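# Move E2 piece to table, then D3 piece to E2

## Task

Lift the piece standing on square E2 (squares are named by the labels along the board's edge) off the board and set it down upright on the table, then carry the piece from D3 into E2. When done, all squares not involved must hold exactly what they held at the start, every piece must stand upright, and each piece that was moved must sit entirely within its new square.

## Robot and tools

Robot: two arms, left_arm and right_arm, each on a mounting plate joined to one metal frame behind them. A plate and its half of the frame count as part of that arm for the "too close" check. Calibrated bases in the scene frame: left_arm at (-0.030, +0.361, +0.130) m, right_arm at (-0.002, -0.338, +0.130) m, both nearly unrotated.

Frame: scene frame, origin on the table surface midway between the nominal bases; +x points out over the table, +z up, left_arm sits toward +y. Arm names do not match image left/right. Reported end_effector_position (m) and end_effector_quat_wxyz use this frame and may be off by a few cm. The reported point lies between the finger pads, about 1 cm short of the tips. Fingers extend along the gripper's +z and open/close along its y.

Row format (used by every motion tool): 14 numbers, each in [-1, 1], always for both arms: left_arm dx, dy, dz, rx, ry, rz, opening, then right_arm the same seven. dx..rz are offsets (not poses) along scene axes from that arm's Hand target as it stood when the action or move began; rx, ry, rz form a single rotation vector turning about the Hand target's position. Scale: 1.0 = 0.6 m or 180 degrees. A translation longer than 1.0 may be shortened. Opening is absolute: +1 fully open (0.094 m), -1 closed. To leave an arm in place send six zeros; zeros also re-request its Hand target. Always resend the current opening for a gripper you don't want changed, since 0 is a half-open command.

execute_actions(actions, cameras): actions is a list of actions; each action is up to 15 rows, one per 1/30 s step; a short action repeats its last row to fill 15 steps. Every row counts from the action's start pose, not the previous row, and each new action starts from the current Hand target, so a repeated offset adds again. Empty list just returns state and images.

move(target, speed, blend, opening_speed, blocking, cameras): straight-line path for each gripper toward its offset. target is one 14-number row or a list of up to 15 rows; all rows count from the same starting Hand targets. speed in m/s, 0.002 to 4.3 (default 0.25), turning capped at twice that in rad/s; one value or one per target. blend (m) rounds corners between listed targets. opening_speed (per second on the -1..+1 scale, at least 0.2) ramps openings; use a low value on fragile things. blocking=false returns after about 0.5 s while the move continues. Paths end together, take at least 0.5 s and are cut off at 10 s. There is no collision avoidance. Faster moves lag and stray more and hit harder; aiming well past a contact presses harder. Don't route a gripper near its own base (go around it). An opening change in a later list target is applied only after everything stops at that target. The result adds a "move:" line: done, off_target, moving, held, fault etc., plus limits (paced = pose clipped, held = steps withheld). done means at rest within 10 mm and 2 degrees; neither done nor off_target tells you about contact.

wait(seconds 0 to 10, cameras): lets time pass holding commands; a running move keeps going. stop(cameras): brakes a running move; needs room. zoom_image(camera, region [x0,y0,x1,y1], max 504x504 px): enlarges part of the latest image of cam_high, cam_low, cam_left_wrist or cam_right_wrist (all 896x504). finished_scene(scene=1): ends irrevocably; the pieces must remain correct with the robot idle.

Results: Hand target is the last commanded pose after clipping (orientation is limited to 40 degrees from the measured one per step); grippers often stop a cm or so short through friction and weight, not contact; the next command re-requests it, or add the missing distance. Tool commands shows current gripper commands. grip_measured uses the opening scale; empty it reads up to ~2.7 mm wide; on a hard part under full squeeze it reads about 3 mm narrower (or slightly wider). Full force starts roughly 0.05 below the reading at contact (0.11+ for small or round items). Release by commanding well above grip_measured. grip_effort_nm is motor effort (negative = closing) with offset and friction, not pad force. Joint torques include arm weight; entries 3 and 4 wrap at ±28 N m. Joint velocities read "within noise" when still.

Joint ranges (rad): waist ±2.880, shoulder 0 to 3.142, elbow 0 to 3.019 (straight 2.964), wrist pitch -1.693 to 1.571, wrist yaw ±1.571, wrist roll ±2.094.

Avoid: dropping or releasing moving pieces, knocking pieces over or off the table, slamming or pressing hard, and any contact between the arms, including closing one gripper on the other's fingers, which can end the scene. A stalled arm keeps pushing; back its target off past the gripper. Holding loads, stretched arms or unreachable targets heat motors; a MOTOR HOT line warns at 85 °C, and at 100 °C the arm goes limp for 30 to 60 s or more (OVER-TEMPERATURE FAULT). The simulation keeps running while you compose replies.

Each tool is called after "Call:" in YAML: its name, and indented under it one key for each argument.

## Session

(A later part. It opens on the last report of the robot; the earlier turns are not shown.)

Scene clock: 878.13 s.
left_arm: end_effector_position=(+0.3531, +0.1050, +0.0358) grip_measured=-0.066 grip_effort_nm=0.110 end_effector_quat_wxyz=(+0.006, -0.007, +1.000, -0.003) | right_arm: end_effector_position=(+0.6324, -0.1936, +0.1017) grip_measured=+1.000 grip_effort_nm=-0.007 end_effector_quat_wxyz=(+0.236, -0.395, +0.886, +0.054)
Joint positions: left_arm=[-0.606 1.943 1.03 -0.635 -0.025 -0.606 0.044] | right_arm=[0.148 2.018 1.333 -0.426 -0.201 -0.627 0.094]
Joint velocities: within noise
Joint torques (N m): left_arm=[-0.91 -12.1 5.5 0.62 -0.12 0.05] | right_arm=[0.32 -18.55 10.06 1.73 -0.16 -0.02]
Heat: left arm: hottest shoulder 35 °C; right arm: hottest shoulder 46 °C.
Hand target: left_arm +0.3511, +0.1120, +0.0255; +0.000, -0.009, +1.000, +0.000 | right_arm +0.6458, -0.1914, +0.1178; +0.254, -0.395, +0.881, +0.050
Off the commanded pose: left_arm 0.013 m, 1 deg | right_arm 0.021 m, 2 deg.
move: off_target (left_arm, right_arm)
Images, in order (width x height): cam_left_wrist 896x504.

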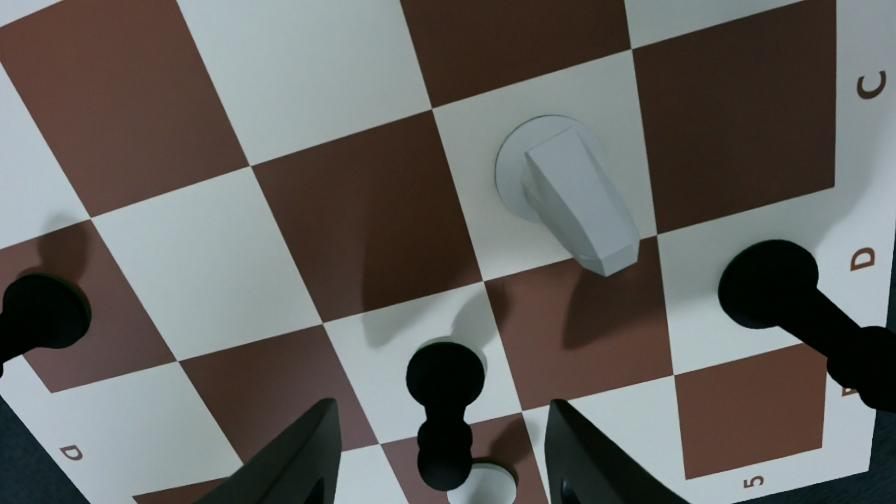

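Call:
move:
  target: [0, 0, 0, 0, 0, 0, -0.84, 0, 0, 0, 0, 0, 0, 1.0]
  speed: 0.05
  opening_speed: 0.7
  cameras: ["cam_left_wrist", "cam_low"]

Call:
zoom_image:
  camera: "cam_left_wrist"
  region: [320, 280, 570, 504]

Call:
zoom_image:
  camera: "cam_low"
  region: [450, 200, 530, 270]

Scene clock: 906.00 s.
left_arm: end_effector_position=(+0.3531, +0.1050, +0.0358) grip_measured=-0.810 grip_effort_nm=-0.969 end_effector_quat_wxyz=(+0.006, -0.007, +1.000, -0.003) | right_arm: end_effector_position=(+0.6324, -0.1936, +0.1017) grip_measured=+1.000 grip_effort_nm=-0.007 end_effector_quat_wxyz=(+0.236, -0.395, +0.886, +0.054)
Joint positions: left_arm=[-0.606 1.943 1.03 -0.635 -0.025 -0.606 0.009] | right_arm=[0.148 2.018 1.333 -0.426 -0.201 -0.627 0.094]
Joint velocities: within noise
Joint torques (N m): left_arm=[-0.91 -12.16 5.5 0.64 -0.11 0.04] | right_arm=[0.32 -18.55 10.06 1.73 -0.16 -0.02]
Heat: left arm: hottest shoulder 36 °C; right arm: hottest shoulder 46 °C.
Hand target: left_arm +0.3510, +0.1119, +0.0255; +0.000, -0.009, +1.000, +0.000 | right_arm +0.6458, -0.1914, +0.1178; +0.254, -0.395, +0.881, +0.050
Off the commanded pose: left_arm 0.013 m, 1 deg | right_arm 0.021 m, 2 deg.
move: off_target (left_arm, right_arm)
Images, in order (width x height): cam_low 896x504, cam_left_wrist 896x504.

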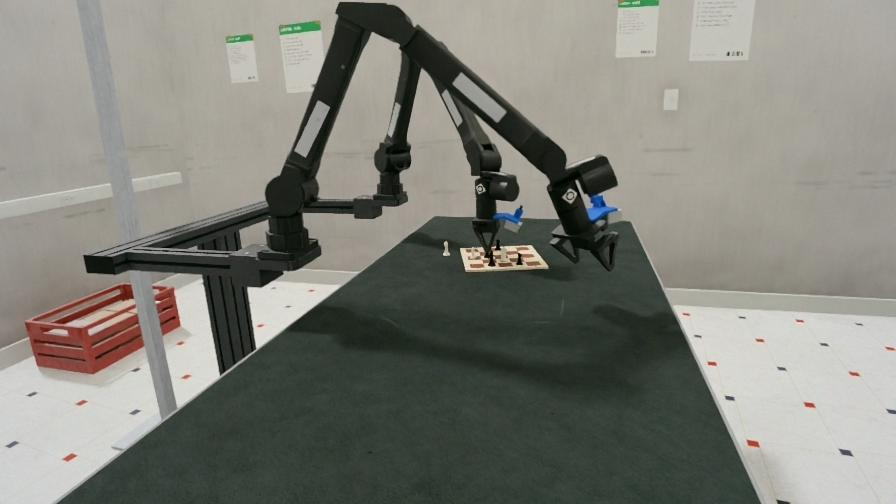

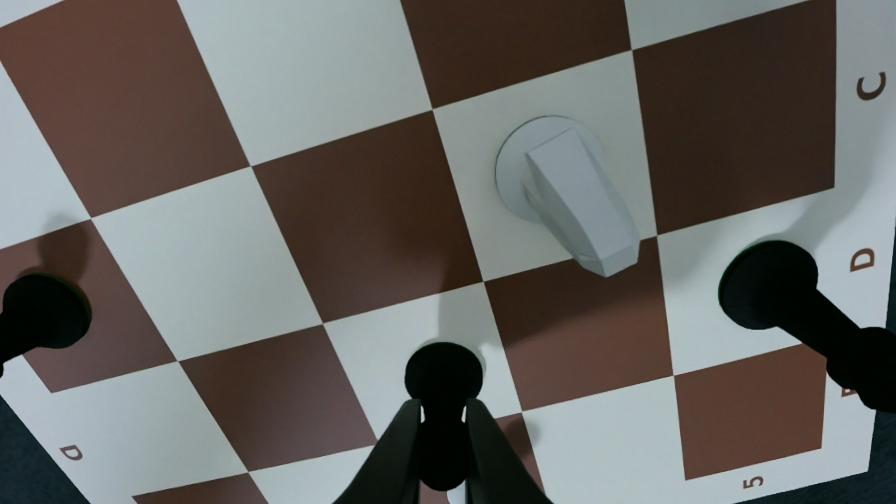

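Scaled by 2.016 from the camera's 896x504 image, which has a finer 1280x720 frame.

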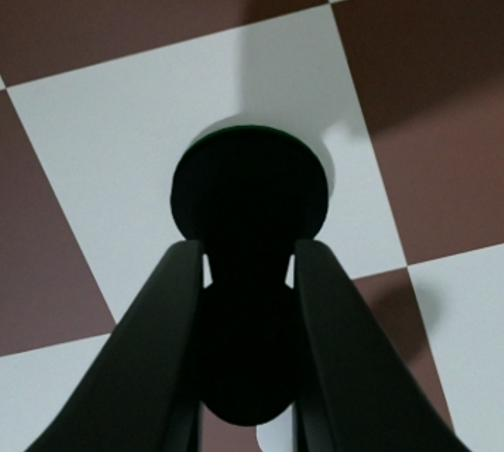

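Scaled by 6.300 from the camera's 896x504 image, which has a finer 1280x720 frame.

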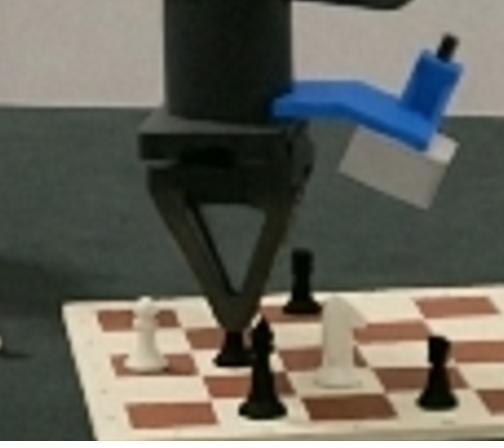

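Call:
move:
  target:
    - [0, 0, 0.0667, 0, 0, 0, -0.84, 0, 0, 0, 0, 0, 0, 1.0]
    - [-0.0798, 0.0397, 0.0667, 0, 0, -0.4085, -0.84, 0, 0, 0, 0, 0, 0, 1.0]
  speed: [0.1, 0.35]
  blend: [0.012, 0]
  cameras: ["cam_left_wrist", "cam_low", "cam_high"]

Call:
zoom_image:
  camera: "cam_left_wrist"
  region: [300, 250, 600, 504]

Call:
zoom_image:
  camera: "cam_low"
  region: [440, 190, 540, 275]

Call:
zoom_image:
  camera: "cam_high"
  region: [430, 250, 540, 340]

Scene clock: 946.30 s.
left_arm: end_effector_position=(+0.3045, +0.1387, +0.0630) grip_measured=-0.813 grip_effort_nm=-1.038 end_effector_quat_wxyz=(-0.008, +0.583, +0.812, +0.001) | right_arm: end_effector_position=(+0.6324, -0.1936, +0.1017) grip_measured=+1.000 grip_effort_nm=-0.012 end_effector_quat_wxyz=(+0.236, -0.395, +0.886, +0.054)
Joint positions: left_arm=[-0.606 1.791 0.878 -0.664 -0.026 0.652 0.009] | right_arm=[0.148 2.018 1.333 -0.426 -0.201 -0.627 0.094]
Joint velocities: within noise
Joint torques (N m): left_arm=[-2.14 -12.1 5.41 0.57 -0.02 0.1] | right_arm=[0.32 -18.61 10.07 1.73 -0.16 -0.02]
Heat: left arm: hottest shoulder 36 °C; right arm: hottest shoulder 46 °C.
Hand target: left_arm +0.3033, +0.1357, +0.0655; +0.000, +0.591, +0.806, +0.001 | right_arm +0.6458, -0.1914, +0.1178; +0.254, -0.395, +0.881, +0.050
Off the commanded pose: left_arm 0.004 m, 2 deg | right_arm 0.021 m, 2 deg.
move: off_target (right_arm)
Images, in order (width x height): cam_high 896x504, cam_low 896x504, cam_left_wrist 896x504.

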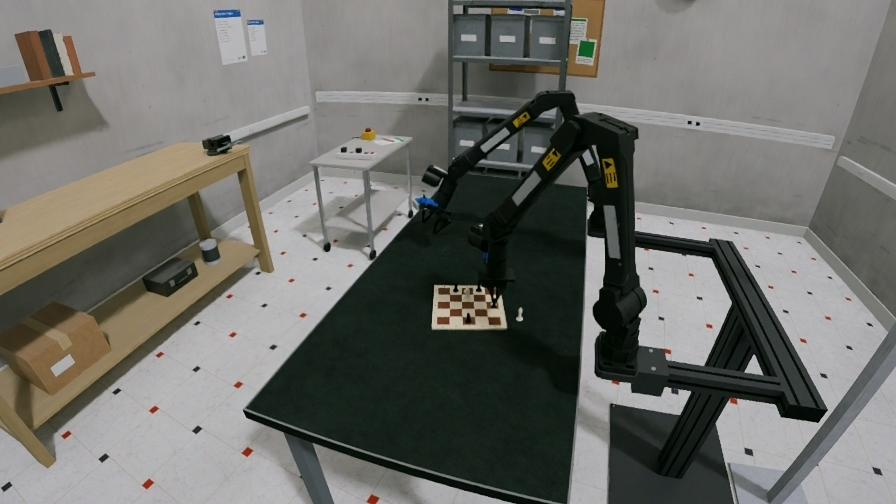

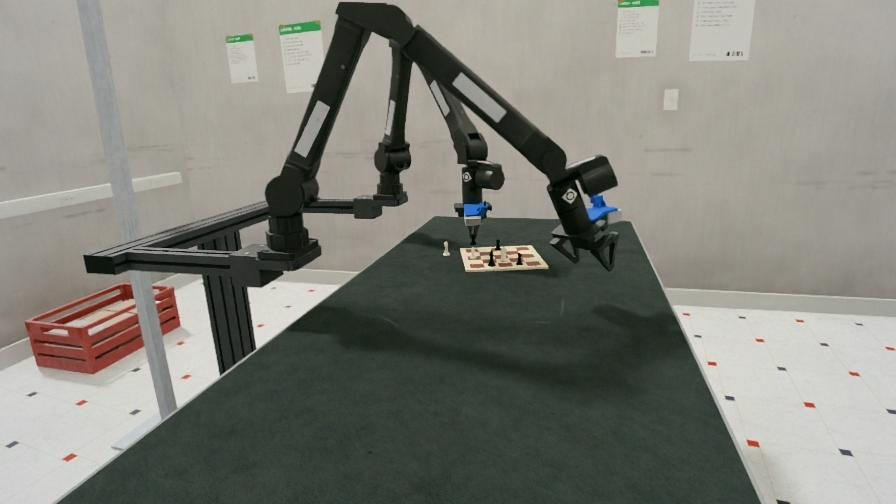

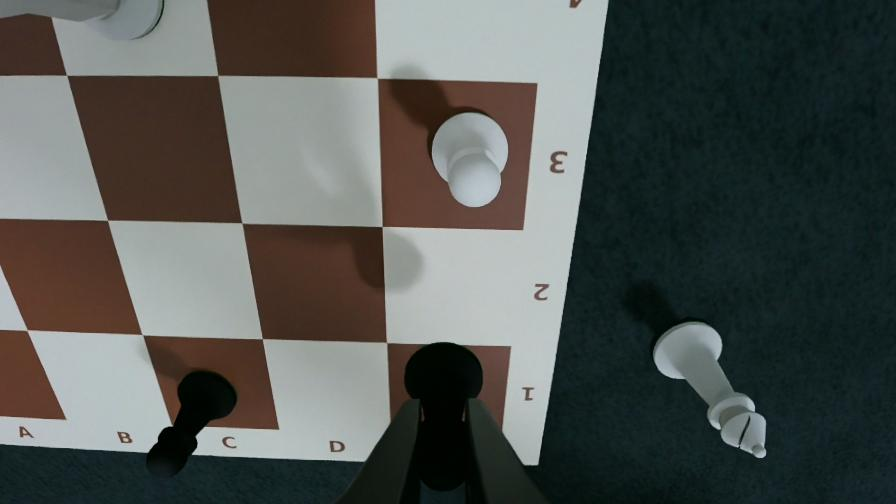

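Scaled by 1.680 from the camera's 896x504 image, which has a finer 1280x720 frame.

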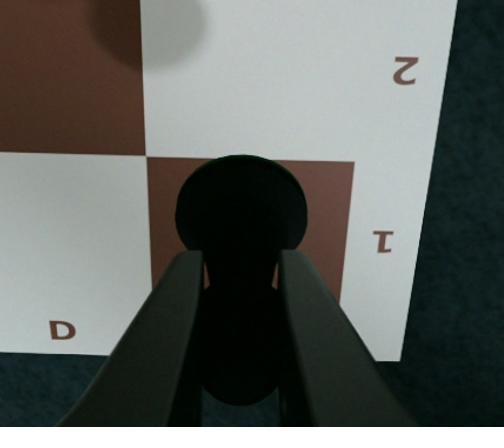

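Scaled by 5.040 from the camera's 896x504 image, which has a finer 1280x720 frame.

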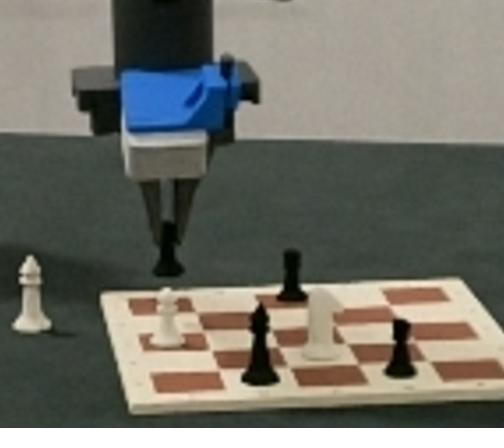

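Scaled by 4.582 from the camera's 896x504 image, which has a finer 1280x720 frame.

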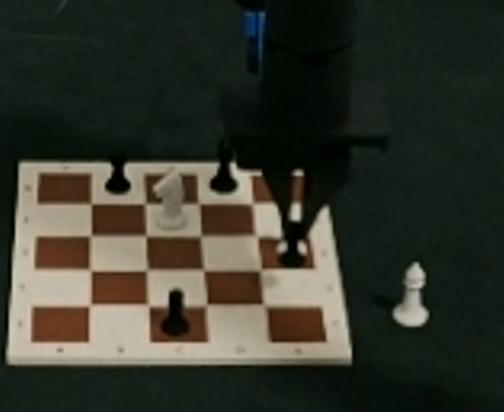

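Call:
move:
  target:
    - [0.0035, -0.0128, 0, 0, 0, 0, -0.84, 0, 0, 0, 0, 0, 0, 1.0]
    - [0.0035, -0.0128, -0.0525, 0, 0, 0, -0.84, 0, 0, 0, 0, 0, 0, 1.0]
  speed: 0.08
  cameras: ["cam_left_wrist", "cam_low", "cam_high"]

Call:
zoom_image:
  camera: "cam_left_wrist"
  region: [300, 250, 600, 504]

Scene clock: 980.20 s.
left_arm: end_effector_position=(+0.3082, +0.1298, +0.0425) grip_measured=-0.813 grip_effort_nm=-1.038 end_effector_quat_wxyz=(+0.004, +0.588, +0.809, +0.001) | right_arm: end_effector_position=(+0.6324, -0.1936, +0.1017) grip_measured=+1.000 grip_effort_nm=-0.012 end_effector_quat_wxyz=(+0.236, -0.395, +0.886, +0.054)
Joint positions: left_arm=[-0.618 1.844 0.878 -0.587 -0.026 0.653 0.009] | right_arm=[0.148 2.018 1.333 -0.426 -0.201 -0.627 0.094]
Joint velocities: within noise
Joint torques (N m): left_arm=[-2.14 -10.05 5.81 0.62 -0.02 -0.01] | right_arm=[0.32 -18.55 10.04 1.73 -0.16 -0.02]
Heat: left arm: hottest shoulder 35 °C; right arm: hottest shoulder 47 °C.
Hand target: left_arm +0.3054, +0.1280, +0.0341; +0.000, +0.591, +0.806, +0.001 | right_arm +0.6458, -0.1914, +0.1178; +0.254, -0.395, +0.881, +0.050
Off the commanded pose: left_arm 0.009 m, 1 deg | right_arm 0.021 m, 2 deg.
move: off_target (right_arm)
Images, in order (width x height): cam_high 896x504, cam_low 896x504, cam_left_wrist 896x504.

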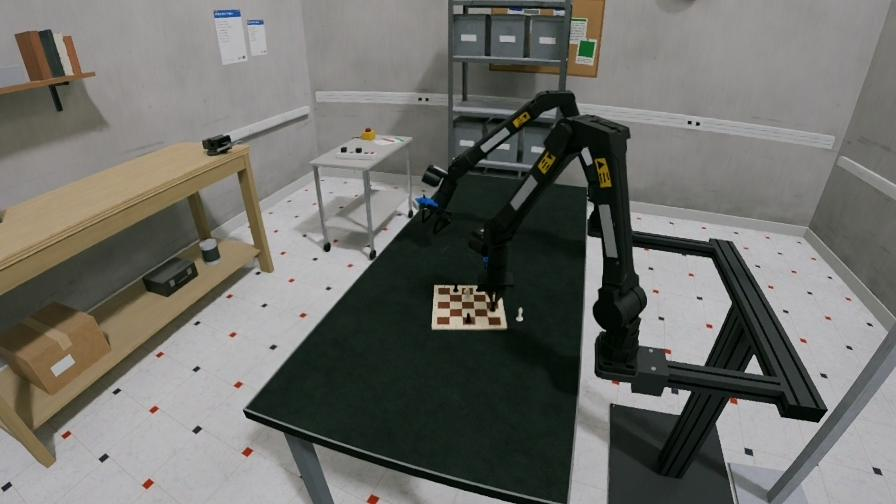

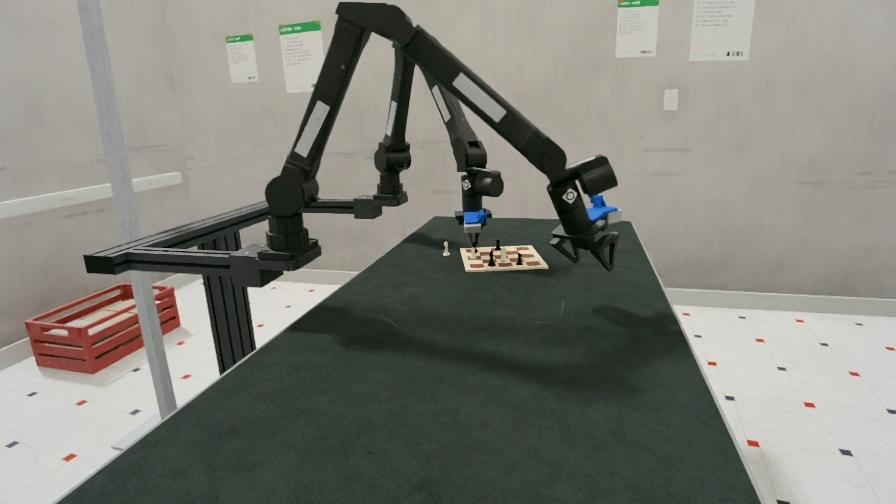

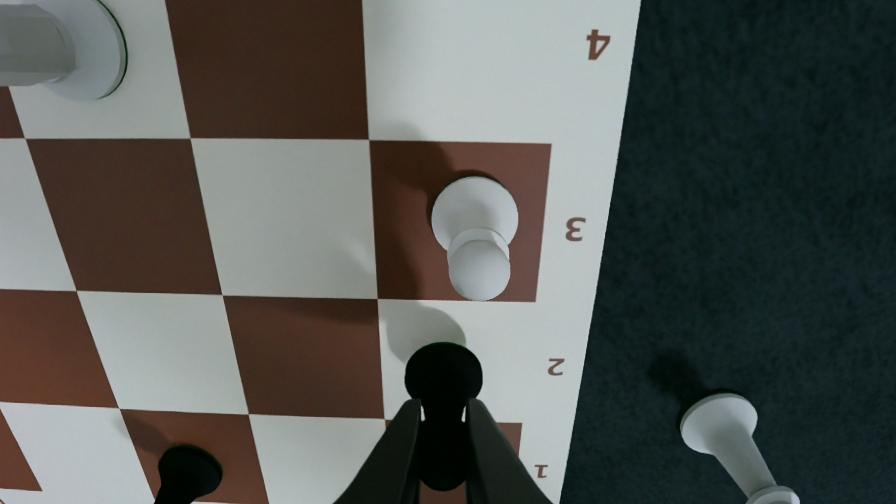

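Scaled by 1.680 from the camera's 896x504 image, which has a finer 1280x720 frame.

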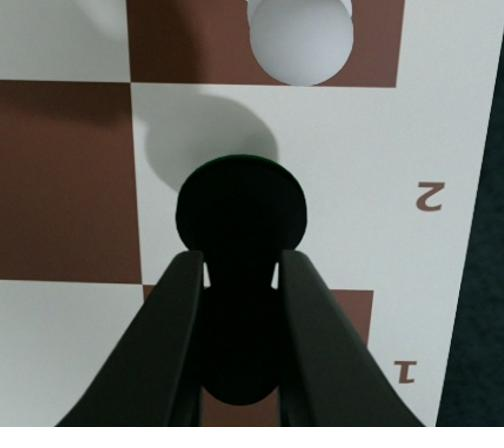

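Call:
move:
  target: [-0.0033, 0.0033, -0.0093, 0, 0, 0, -0.84, 0, 0, 0, 0, 0, 0, 1.0]
  speed: 0.05
  cameras: ["cam_left_wrist"]

Call:
zoom_image:
  camera: "cam_left_wrist"
  region: [300, 250, 600, 504]

Scene clock: 1000.77 s.
left_arm: end_effector_position=(+0.3118, +0.1273, +0.0425) grip_measured=-0.813 grip_effort_nm=-1.038 end_effector_quat_wxyz=(+0.013, +0.588, +0.809, +0.001) | right_arm: end_effector_position=(+0.6324, -0.1936, +0.1017) grip_measured=+1.000 grip_effort_nm=-0.007 end_effector_quat_wxyz=(+0.236, -0.395, +0.886, +0.054)
Joint positions: left_arm=[-0.618 1.845 0.878 -0.569 -0.026 0.653 0.009] | right_arm=[0.148 2.018 1.333 -0.426 -0.201 -0.627 0.094]
Joint velocities: within noise
Joint torques (N m): left_arm=[-2.02 -9.52 5 0.65 -0.02 0.01] | right_arm=[0.32 -18.55 10.06 1.73 -0.16 -0.02]
Heat: left arm: hottest shoulder 35 °C; right arm: hottest shoulder 47 °C.
Hand target: left_arm +0.3034, +0.1300, +0.0284; +0.000, +0.591, +0.806, +0.001 | right_arm +0.6458, -0.1914, +0.1178; +0.254, -0.395, +0.881, +0.050
Off the commanded pose: left_arm 0.016 m, 2 deg | right_arm 0.021 m, 2 deg.
move: off_target (left_arm, right_arm)
Images, in order (width x height): cam_left_wrist 896x504.

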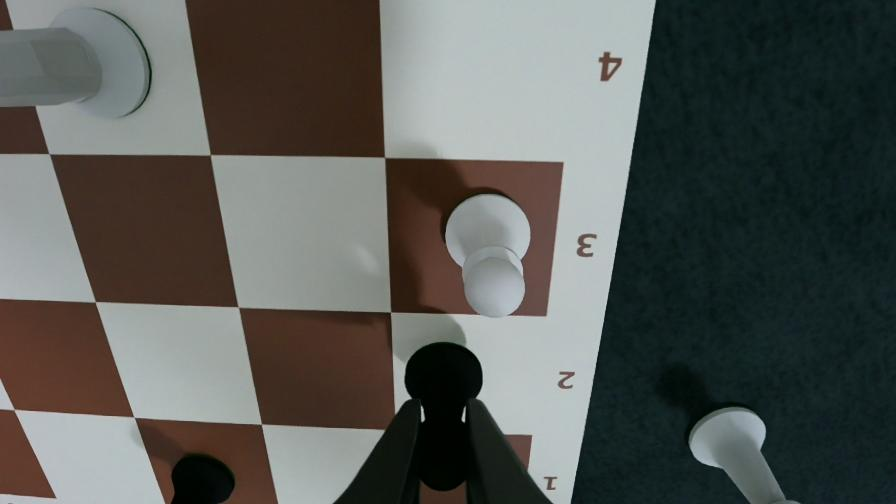

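Scaled by 1.680 from the camera's 896x504 image, which has a finer 1280x720 frame.

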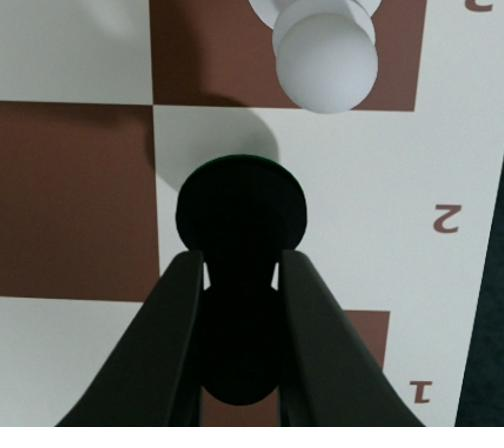

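Call:
move:
  target:
    - [-0.0047, 0.0, 0.0617, 0, 0, 0, -0.84, 0, 0, 0, 0, 0, 0, 1.0]
    - [-0.0047, 0.0, -0.0023, 0, 0, 0, -0.84, 0, 0, 0, 0, 0, 0, 1.0]
  speed: [0.1, 0.05]
  cameras: ["cam_left_wrist"]

Call:
zoom_image:
  camera: "cam_left_wrist"
  region: [300, 250, 600, 504]

Scene clock: 1053.60 s.
left_arm: end_effector_position=(+0.3077, +0.1298, +0.0381) grip_measured=-0.813 grip_effort_nm=-1.043 end_effector_quat_wxyz=(+0.009, +0.588, +0.809, +0.001) | right_arm: end_effector_position=(+0.6324, -0.1936, +0.1017) grip_measured=+1.000 grip_effort_nm=-0.002 end_effector_quat_wxyz=(+0.236, -0.395, +0.886, +0.054)
Joint positions: left_arm=[-0.618 1.851 0.869 -0.561 -0.026 0.653 0.009] | right_arm=[0.148 2.018 1.333 -0.426 -0.201 -0.627 0.094]
Joint velocities: within noise
Joint torques (N m): left_arm=[-2.26 -9.88 5.09 0.64 -0.02 -0.03] | right_arm=[0.32 -18.55 10.04 1.73 -0.16 -0.02]
Heat: left arm: hottest shoulder 35 °C; right arm: hottest shoulder 47 °C.
Hand target: left_arm +0.3005, +0.1300, +0.0271; +0.000, +0.591, +0.806, +0.001 | right_arm +0.6458, -0.1914, +0.1178; +0.254, -0.395, +0.881, +0.050
Off the commanded pose: left_arm 0.013 m, 1 deg | right_arm 0.021 m, 2 deg.
move: off_target (left_arm, right_arm)
Images, in order (width x height): cam_left_wrist 896x504.

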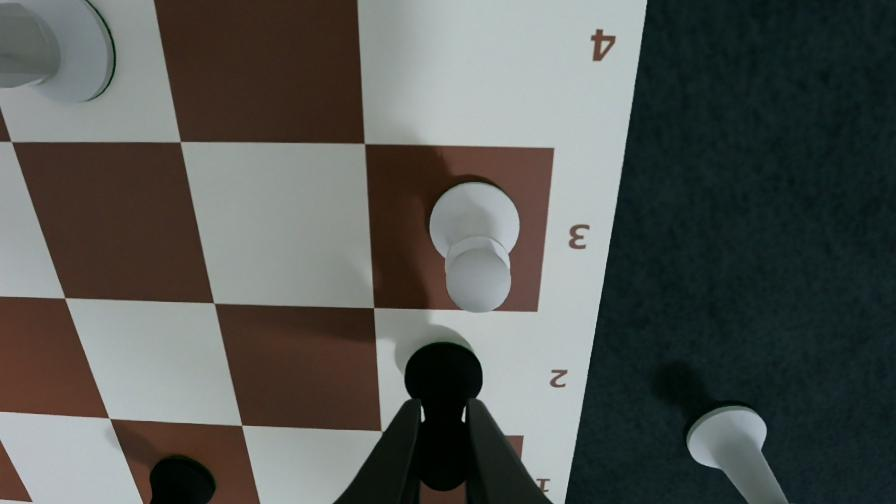

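Scaled by 1.680 from the camera's 896x504 image, which has a finer 1280x720 frame.

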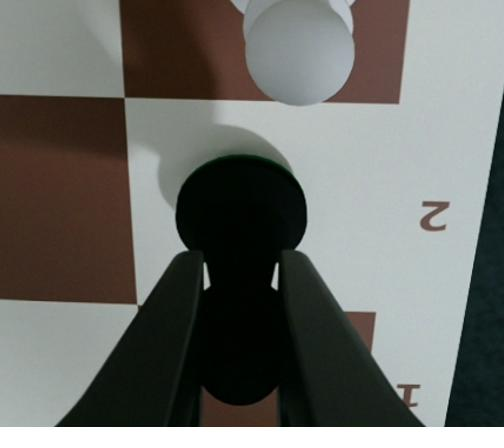

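Call:
move:
  target:
    - [-0.0057, 0.0025, 0.064, 0, 0, 0, -0.84, 0, 0, 0, 0, 0, 0, 1.0]
    - [-0.0057, 0.0025, -0.006, 0, 0, 0, -0.84, 0, 0, 0, 0, 0, 0, 1.0]
  speed: [0.1, 0.05]
  cameras: ["cam_left_wrist"]

Call:
zoom_image:
  camera: "cam_left_wrist"
  region: [300, 250, 600, 504]

Scene clock: 1072.87 s.
left_arm: end_effector_position=(+0.3045, +0.1308, +0.0351) grip_measured=-0.813 grip_effort_nm=-1.038 end_effector_quat_wxyz=(+0.009, +0.589, +0.808, +0.001) | right_arm: end_effector_position=(+0.6324, -0.1936, +0.1017) grip_measured=+1.000 grip_effort_nm=-0.007 end_effector_quat_wxyz=(+0.236, -0.395, +0.886, +0.054)
Joint positions: left_arm=[-0.62 1.853 0.858 -0.548 -0.026 0.653 0.009] | right_arm=[0.148 2.018 1.333 -0.426 -0.201 -0.627 0.094]
Joint velocities: within noise
Joint torques (N m): left_arm=[-2.2 -9.7 4.96 0.69 -0.02 -0.05] | right_arm=[0.32 -18.55 10.06 1.73 -0.16 -0.02]
Heat: left arm: hottest shoulder 35 °C; right arm: hottest shoulder 47 °C.
Hand target: left_arm +0.2972, +0.1314, +0.0235; +0.000, +0.591, +0.806, +0.001 | right_arm +0.6458, -0.1914, +0.1178; +0.254, -0.395, +0.881, +0.050
Off the commanded pose: left_arm 0.014 m, 1 deg | right_arm 0.021 m, 2 deg.
move: off_target (left_arm, right_arm)
Images, in order (width x height): cam_left_wrist 896x504.

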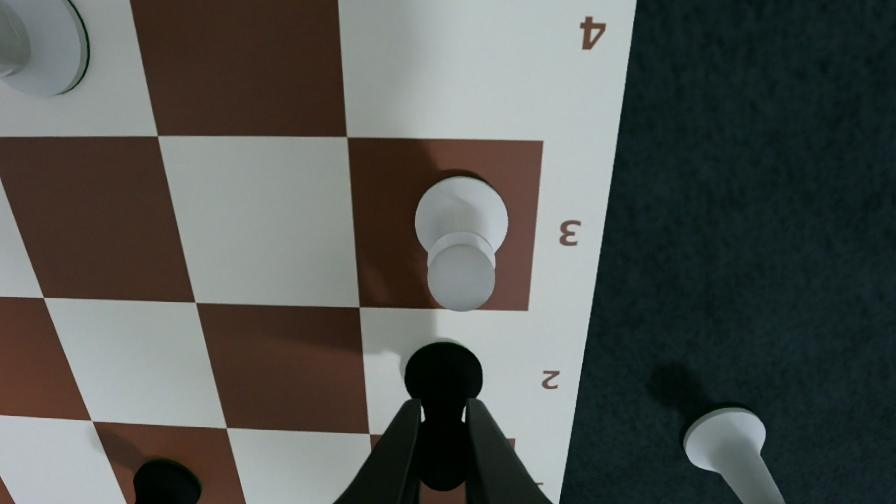

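Scaled by 1.680 from the camera's 896x504 image, which has a finer 1280x720 frame.

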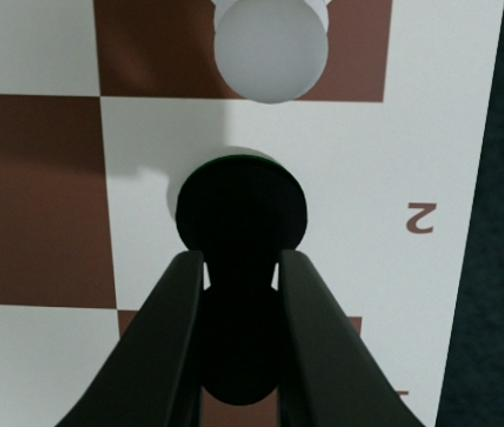

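Call:
zoom_image:
  camera: "cam_left_wrist"
  region: [380, 310, 510, 410]

Call:
wait:
  seconds: 0.1
  cameras: ["cam_low", "cam_high"]

Call:
zoom_image:
  camera: "cam_low"
  region: [450, 210, 510, 265]

Call:
zoom_image:
  camera: "cam_high"
  region: [450, 260, 530, 335]

Scaled by 3.877 from the camera's 896x504 image, which has a finer 1280x720 frame.

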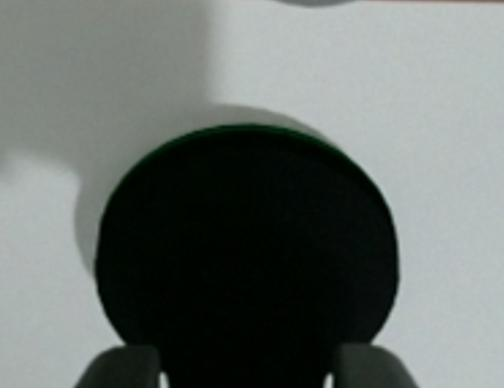

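Scene clock: 1084.27 s.
left_arm: end_effector_position=(+0.3045, +0.1308, +0.0351) grip_measured=-0.813 grip_effort_nm=-1.033 end_effector_quat_wxyz=(+0.009, +0.589, +0.808, +0.001) | right_arm: end_effector_position=(+0.6324, -0.1936, +0.1017) grip_measured=+1.000 grip_effort_nm=0.002 end_effector_quat_wxyz=(+0.236, -0.395, +0.886, +0.054)
Joint positions: left_arm=[-0.62 1.853 0.858 -0.548 -0.026 0.653 0.009] | right_arm=[0.148 2.018 1.333 -0.426 -0.201 -0.627 0.094]
Joint velocities: within noise
Joint torques (N m): left_arm=[-2.2 -9.7 4.93 0.68 -0.02 -0.05] | right_arm=[0.32 -18.55 10.04 1.72 -0.16 -0.02]
Heat: left arm: hottest shoulder 34 °C; right arm: hottest shoulder 47 °C.
Hand target: left_arm +0.2972, +0.1314, +0.0235; +0.000, +0.591, +0.806, +0.001 | right_arm +0.6458, -0.1914, +0.1178; +0.254, -0.395, +0.881, +0.050
Tool commands: left_gripper/opening=-0.84 right_gripper/opening=+1.0
Off the commanded pose: left_arm 0.014 m, 1 deg | right_arm 0.021 m, 2 deg.
wait: 0.10 s; at rest from the start
Images, in order (width x height): cam_high 896x504, cam_low 896x504.

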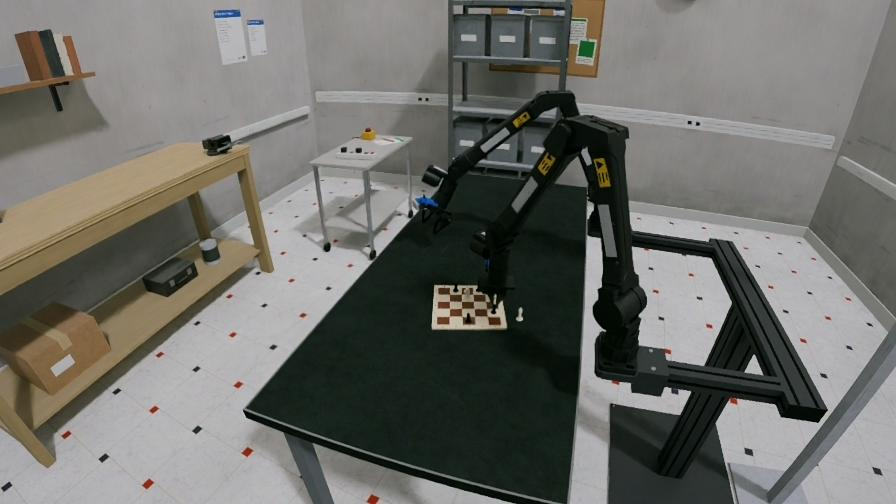

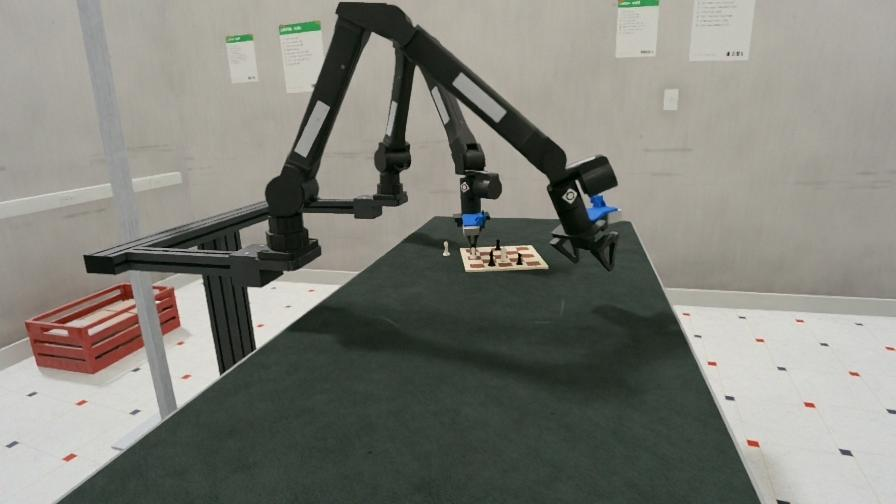

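Scaled by 8.400 from the camera's 896x504 image, which has a finer 1280x720 frame.

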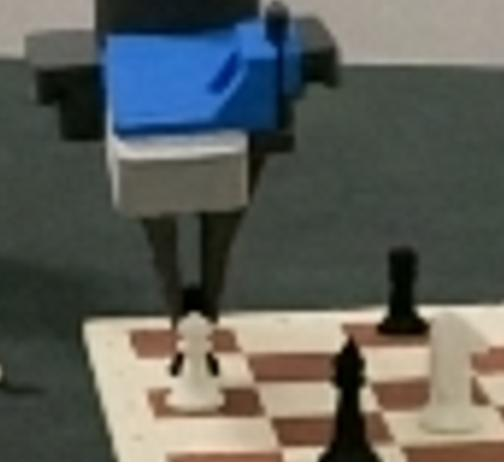

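Scaled by 6.300 from the camera's 896x504 image, which has a finer 1280x720 frame.

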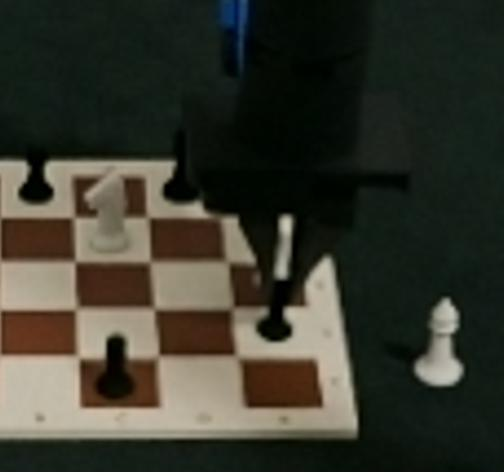

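Call:
move:
  target:
    - [0, 0, 0, 0, 0, 0, -0.064, 0, 0, 0, 0, 0, 0, 1.0]
    - [0, 0, 0.15, 0, 0, 0, -0.064, 0, 0, 0, 0, 0, 0, 1.0]
  speed: [0.05, 0.12]
  opening_speed: 0.8
  cameras: ["cam_left_wrist", "cam_low", "cam_high"]

Call:
zoom_image:
  camera: "cam_left_wrist"
  region: [280, 60, 620, 400]

Call:
zoom_image:
  camera: "cam_high"
  region: [425, 260, 535, 340]

Call:
zoom_image:
  camera: "cam_low"
  region: [435, 225, 555, 280]

Scene clock: 1104.10 s.
left_arm: end_effector_position=(+0.2886, +0.1424, +0.1047) grip_measured=-0.066 grip_effort_nm=0.110 end_effector_quat_wxyz=(-0.010, +0.591, +0.807, +0.001) | right_arm: end_effector_position=(+0.6324, -0.1936, +0.1017) grip_measured=+1.000 grip_effort_nm=-0.002 end_effector_quat_wxyz=(+0.236, -0.395, +0.886, +0.054)
Joint positions: left_arm=[-0.624 1.667 0.858 -0.772 -0.026 0.653 0.044] | right_arm=[0.148 2.018 1.333 -0.426 -0.201 -0.627 0.094]
Joint velocities: within noise
Joint torques (N m): left_arm=[-2.32 -10.46 9.7 -0.46 -0.01 -0.1] | right_arm=[0.32 -18.55 10.04 1.73 -0.16 -0.02]
Heat: left arm: hottest shoulder 34 °C; right arm: hottest shoulder 47 °C.
Hand target: left_arm +0.2973, +0.1314, +0.1135; +0.000, +0.591, +0.806, +0.001 | right_arm +0.6458, -0.1914, +0.1178; +0.254, -0.395, +0.881, +0.050
Off the commanded pose: left_arm 0.017 m, 1 deg | right_arm 0.021 m, 2 deg.
move: off_target (left_arm, right_arm)
Images, in order (width x height): cam_high 896x504, cam_low 896x504, cam_left_wrist 896x504.

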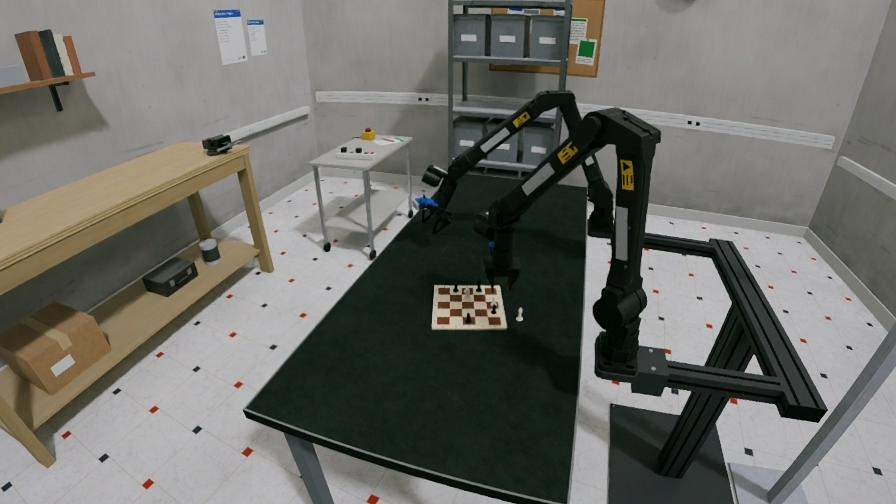

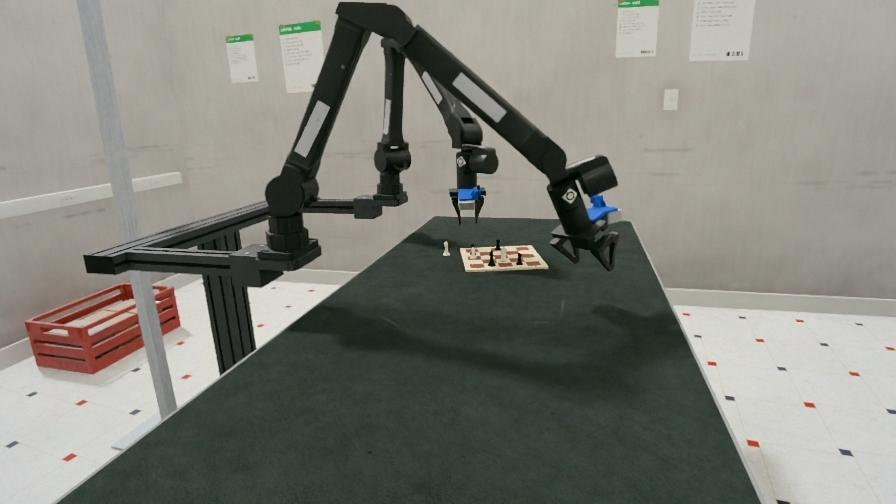

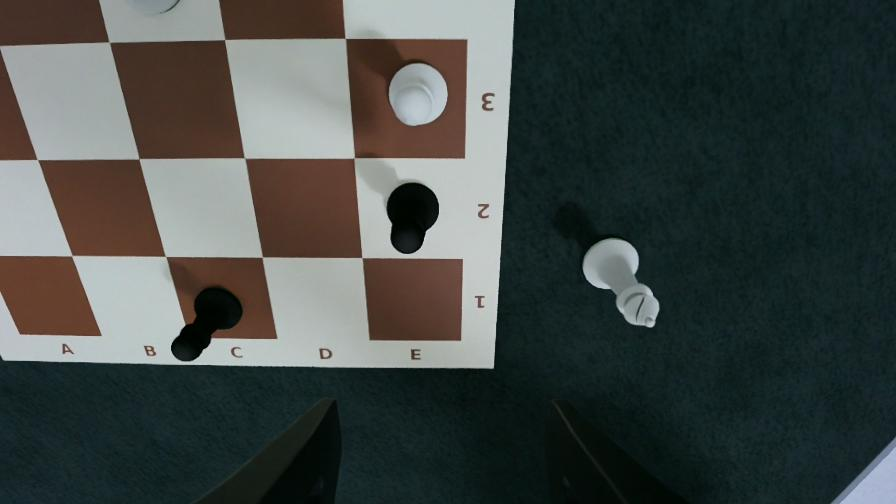

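Scaled by 1.482 from the camera's 896x504 image, which has a finer 1280x720 frame.

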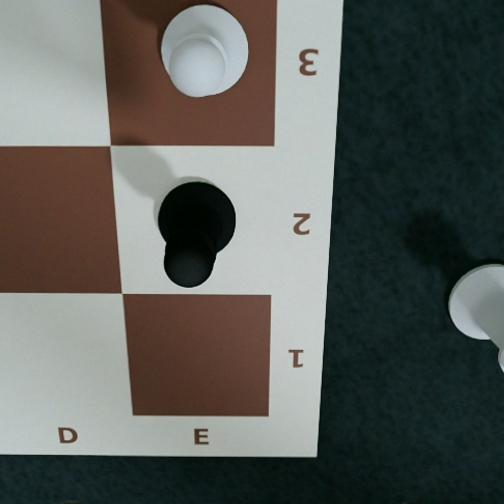

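Scaled by 4.582 from the camera's 896x504 image, which has a finer 1280x720 frame.

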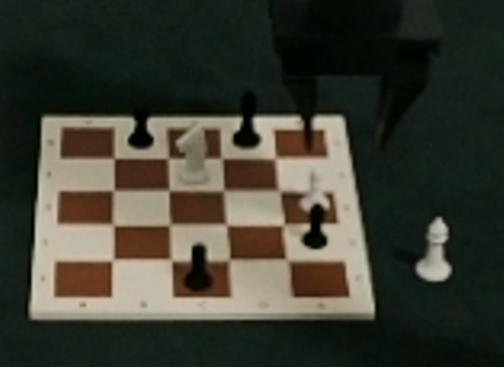

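Scaled by 4.200 from the camera's 896x504 image, which has a finer 1280x720 frame.

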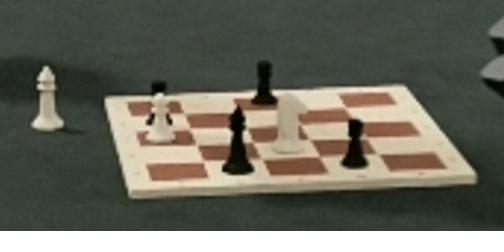

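Call:
finished_scene:

The scene is finished: the task was done.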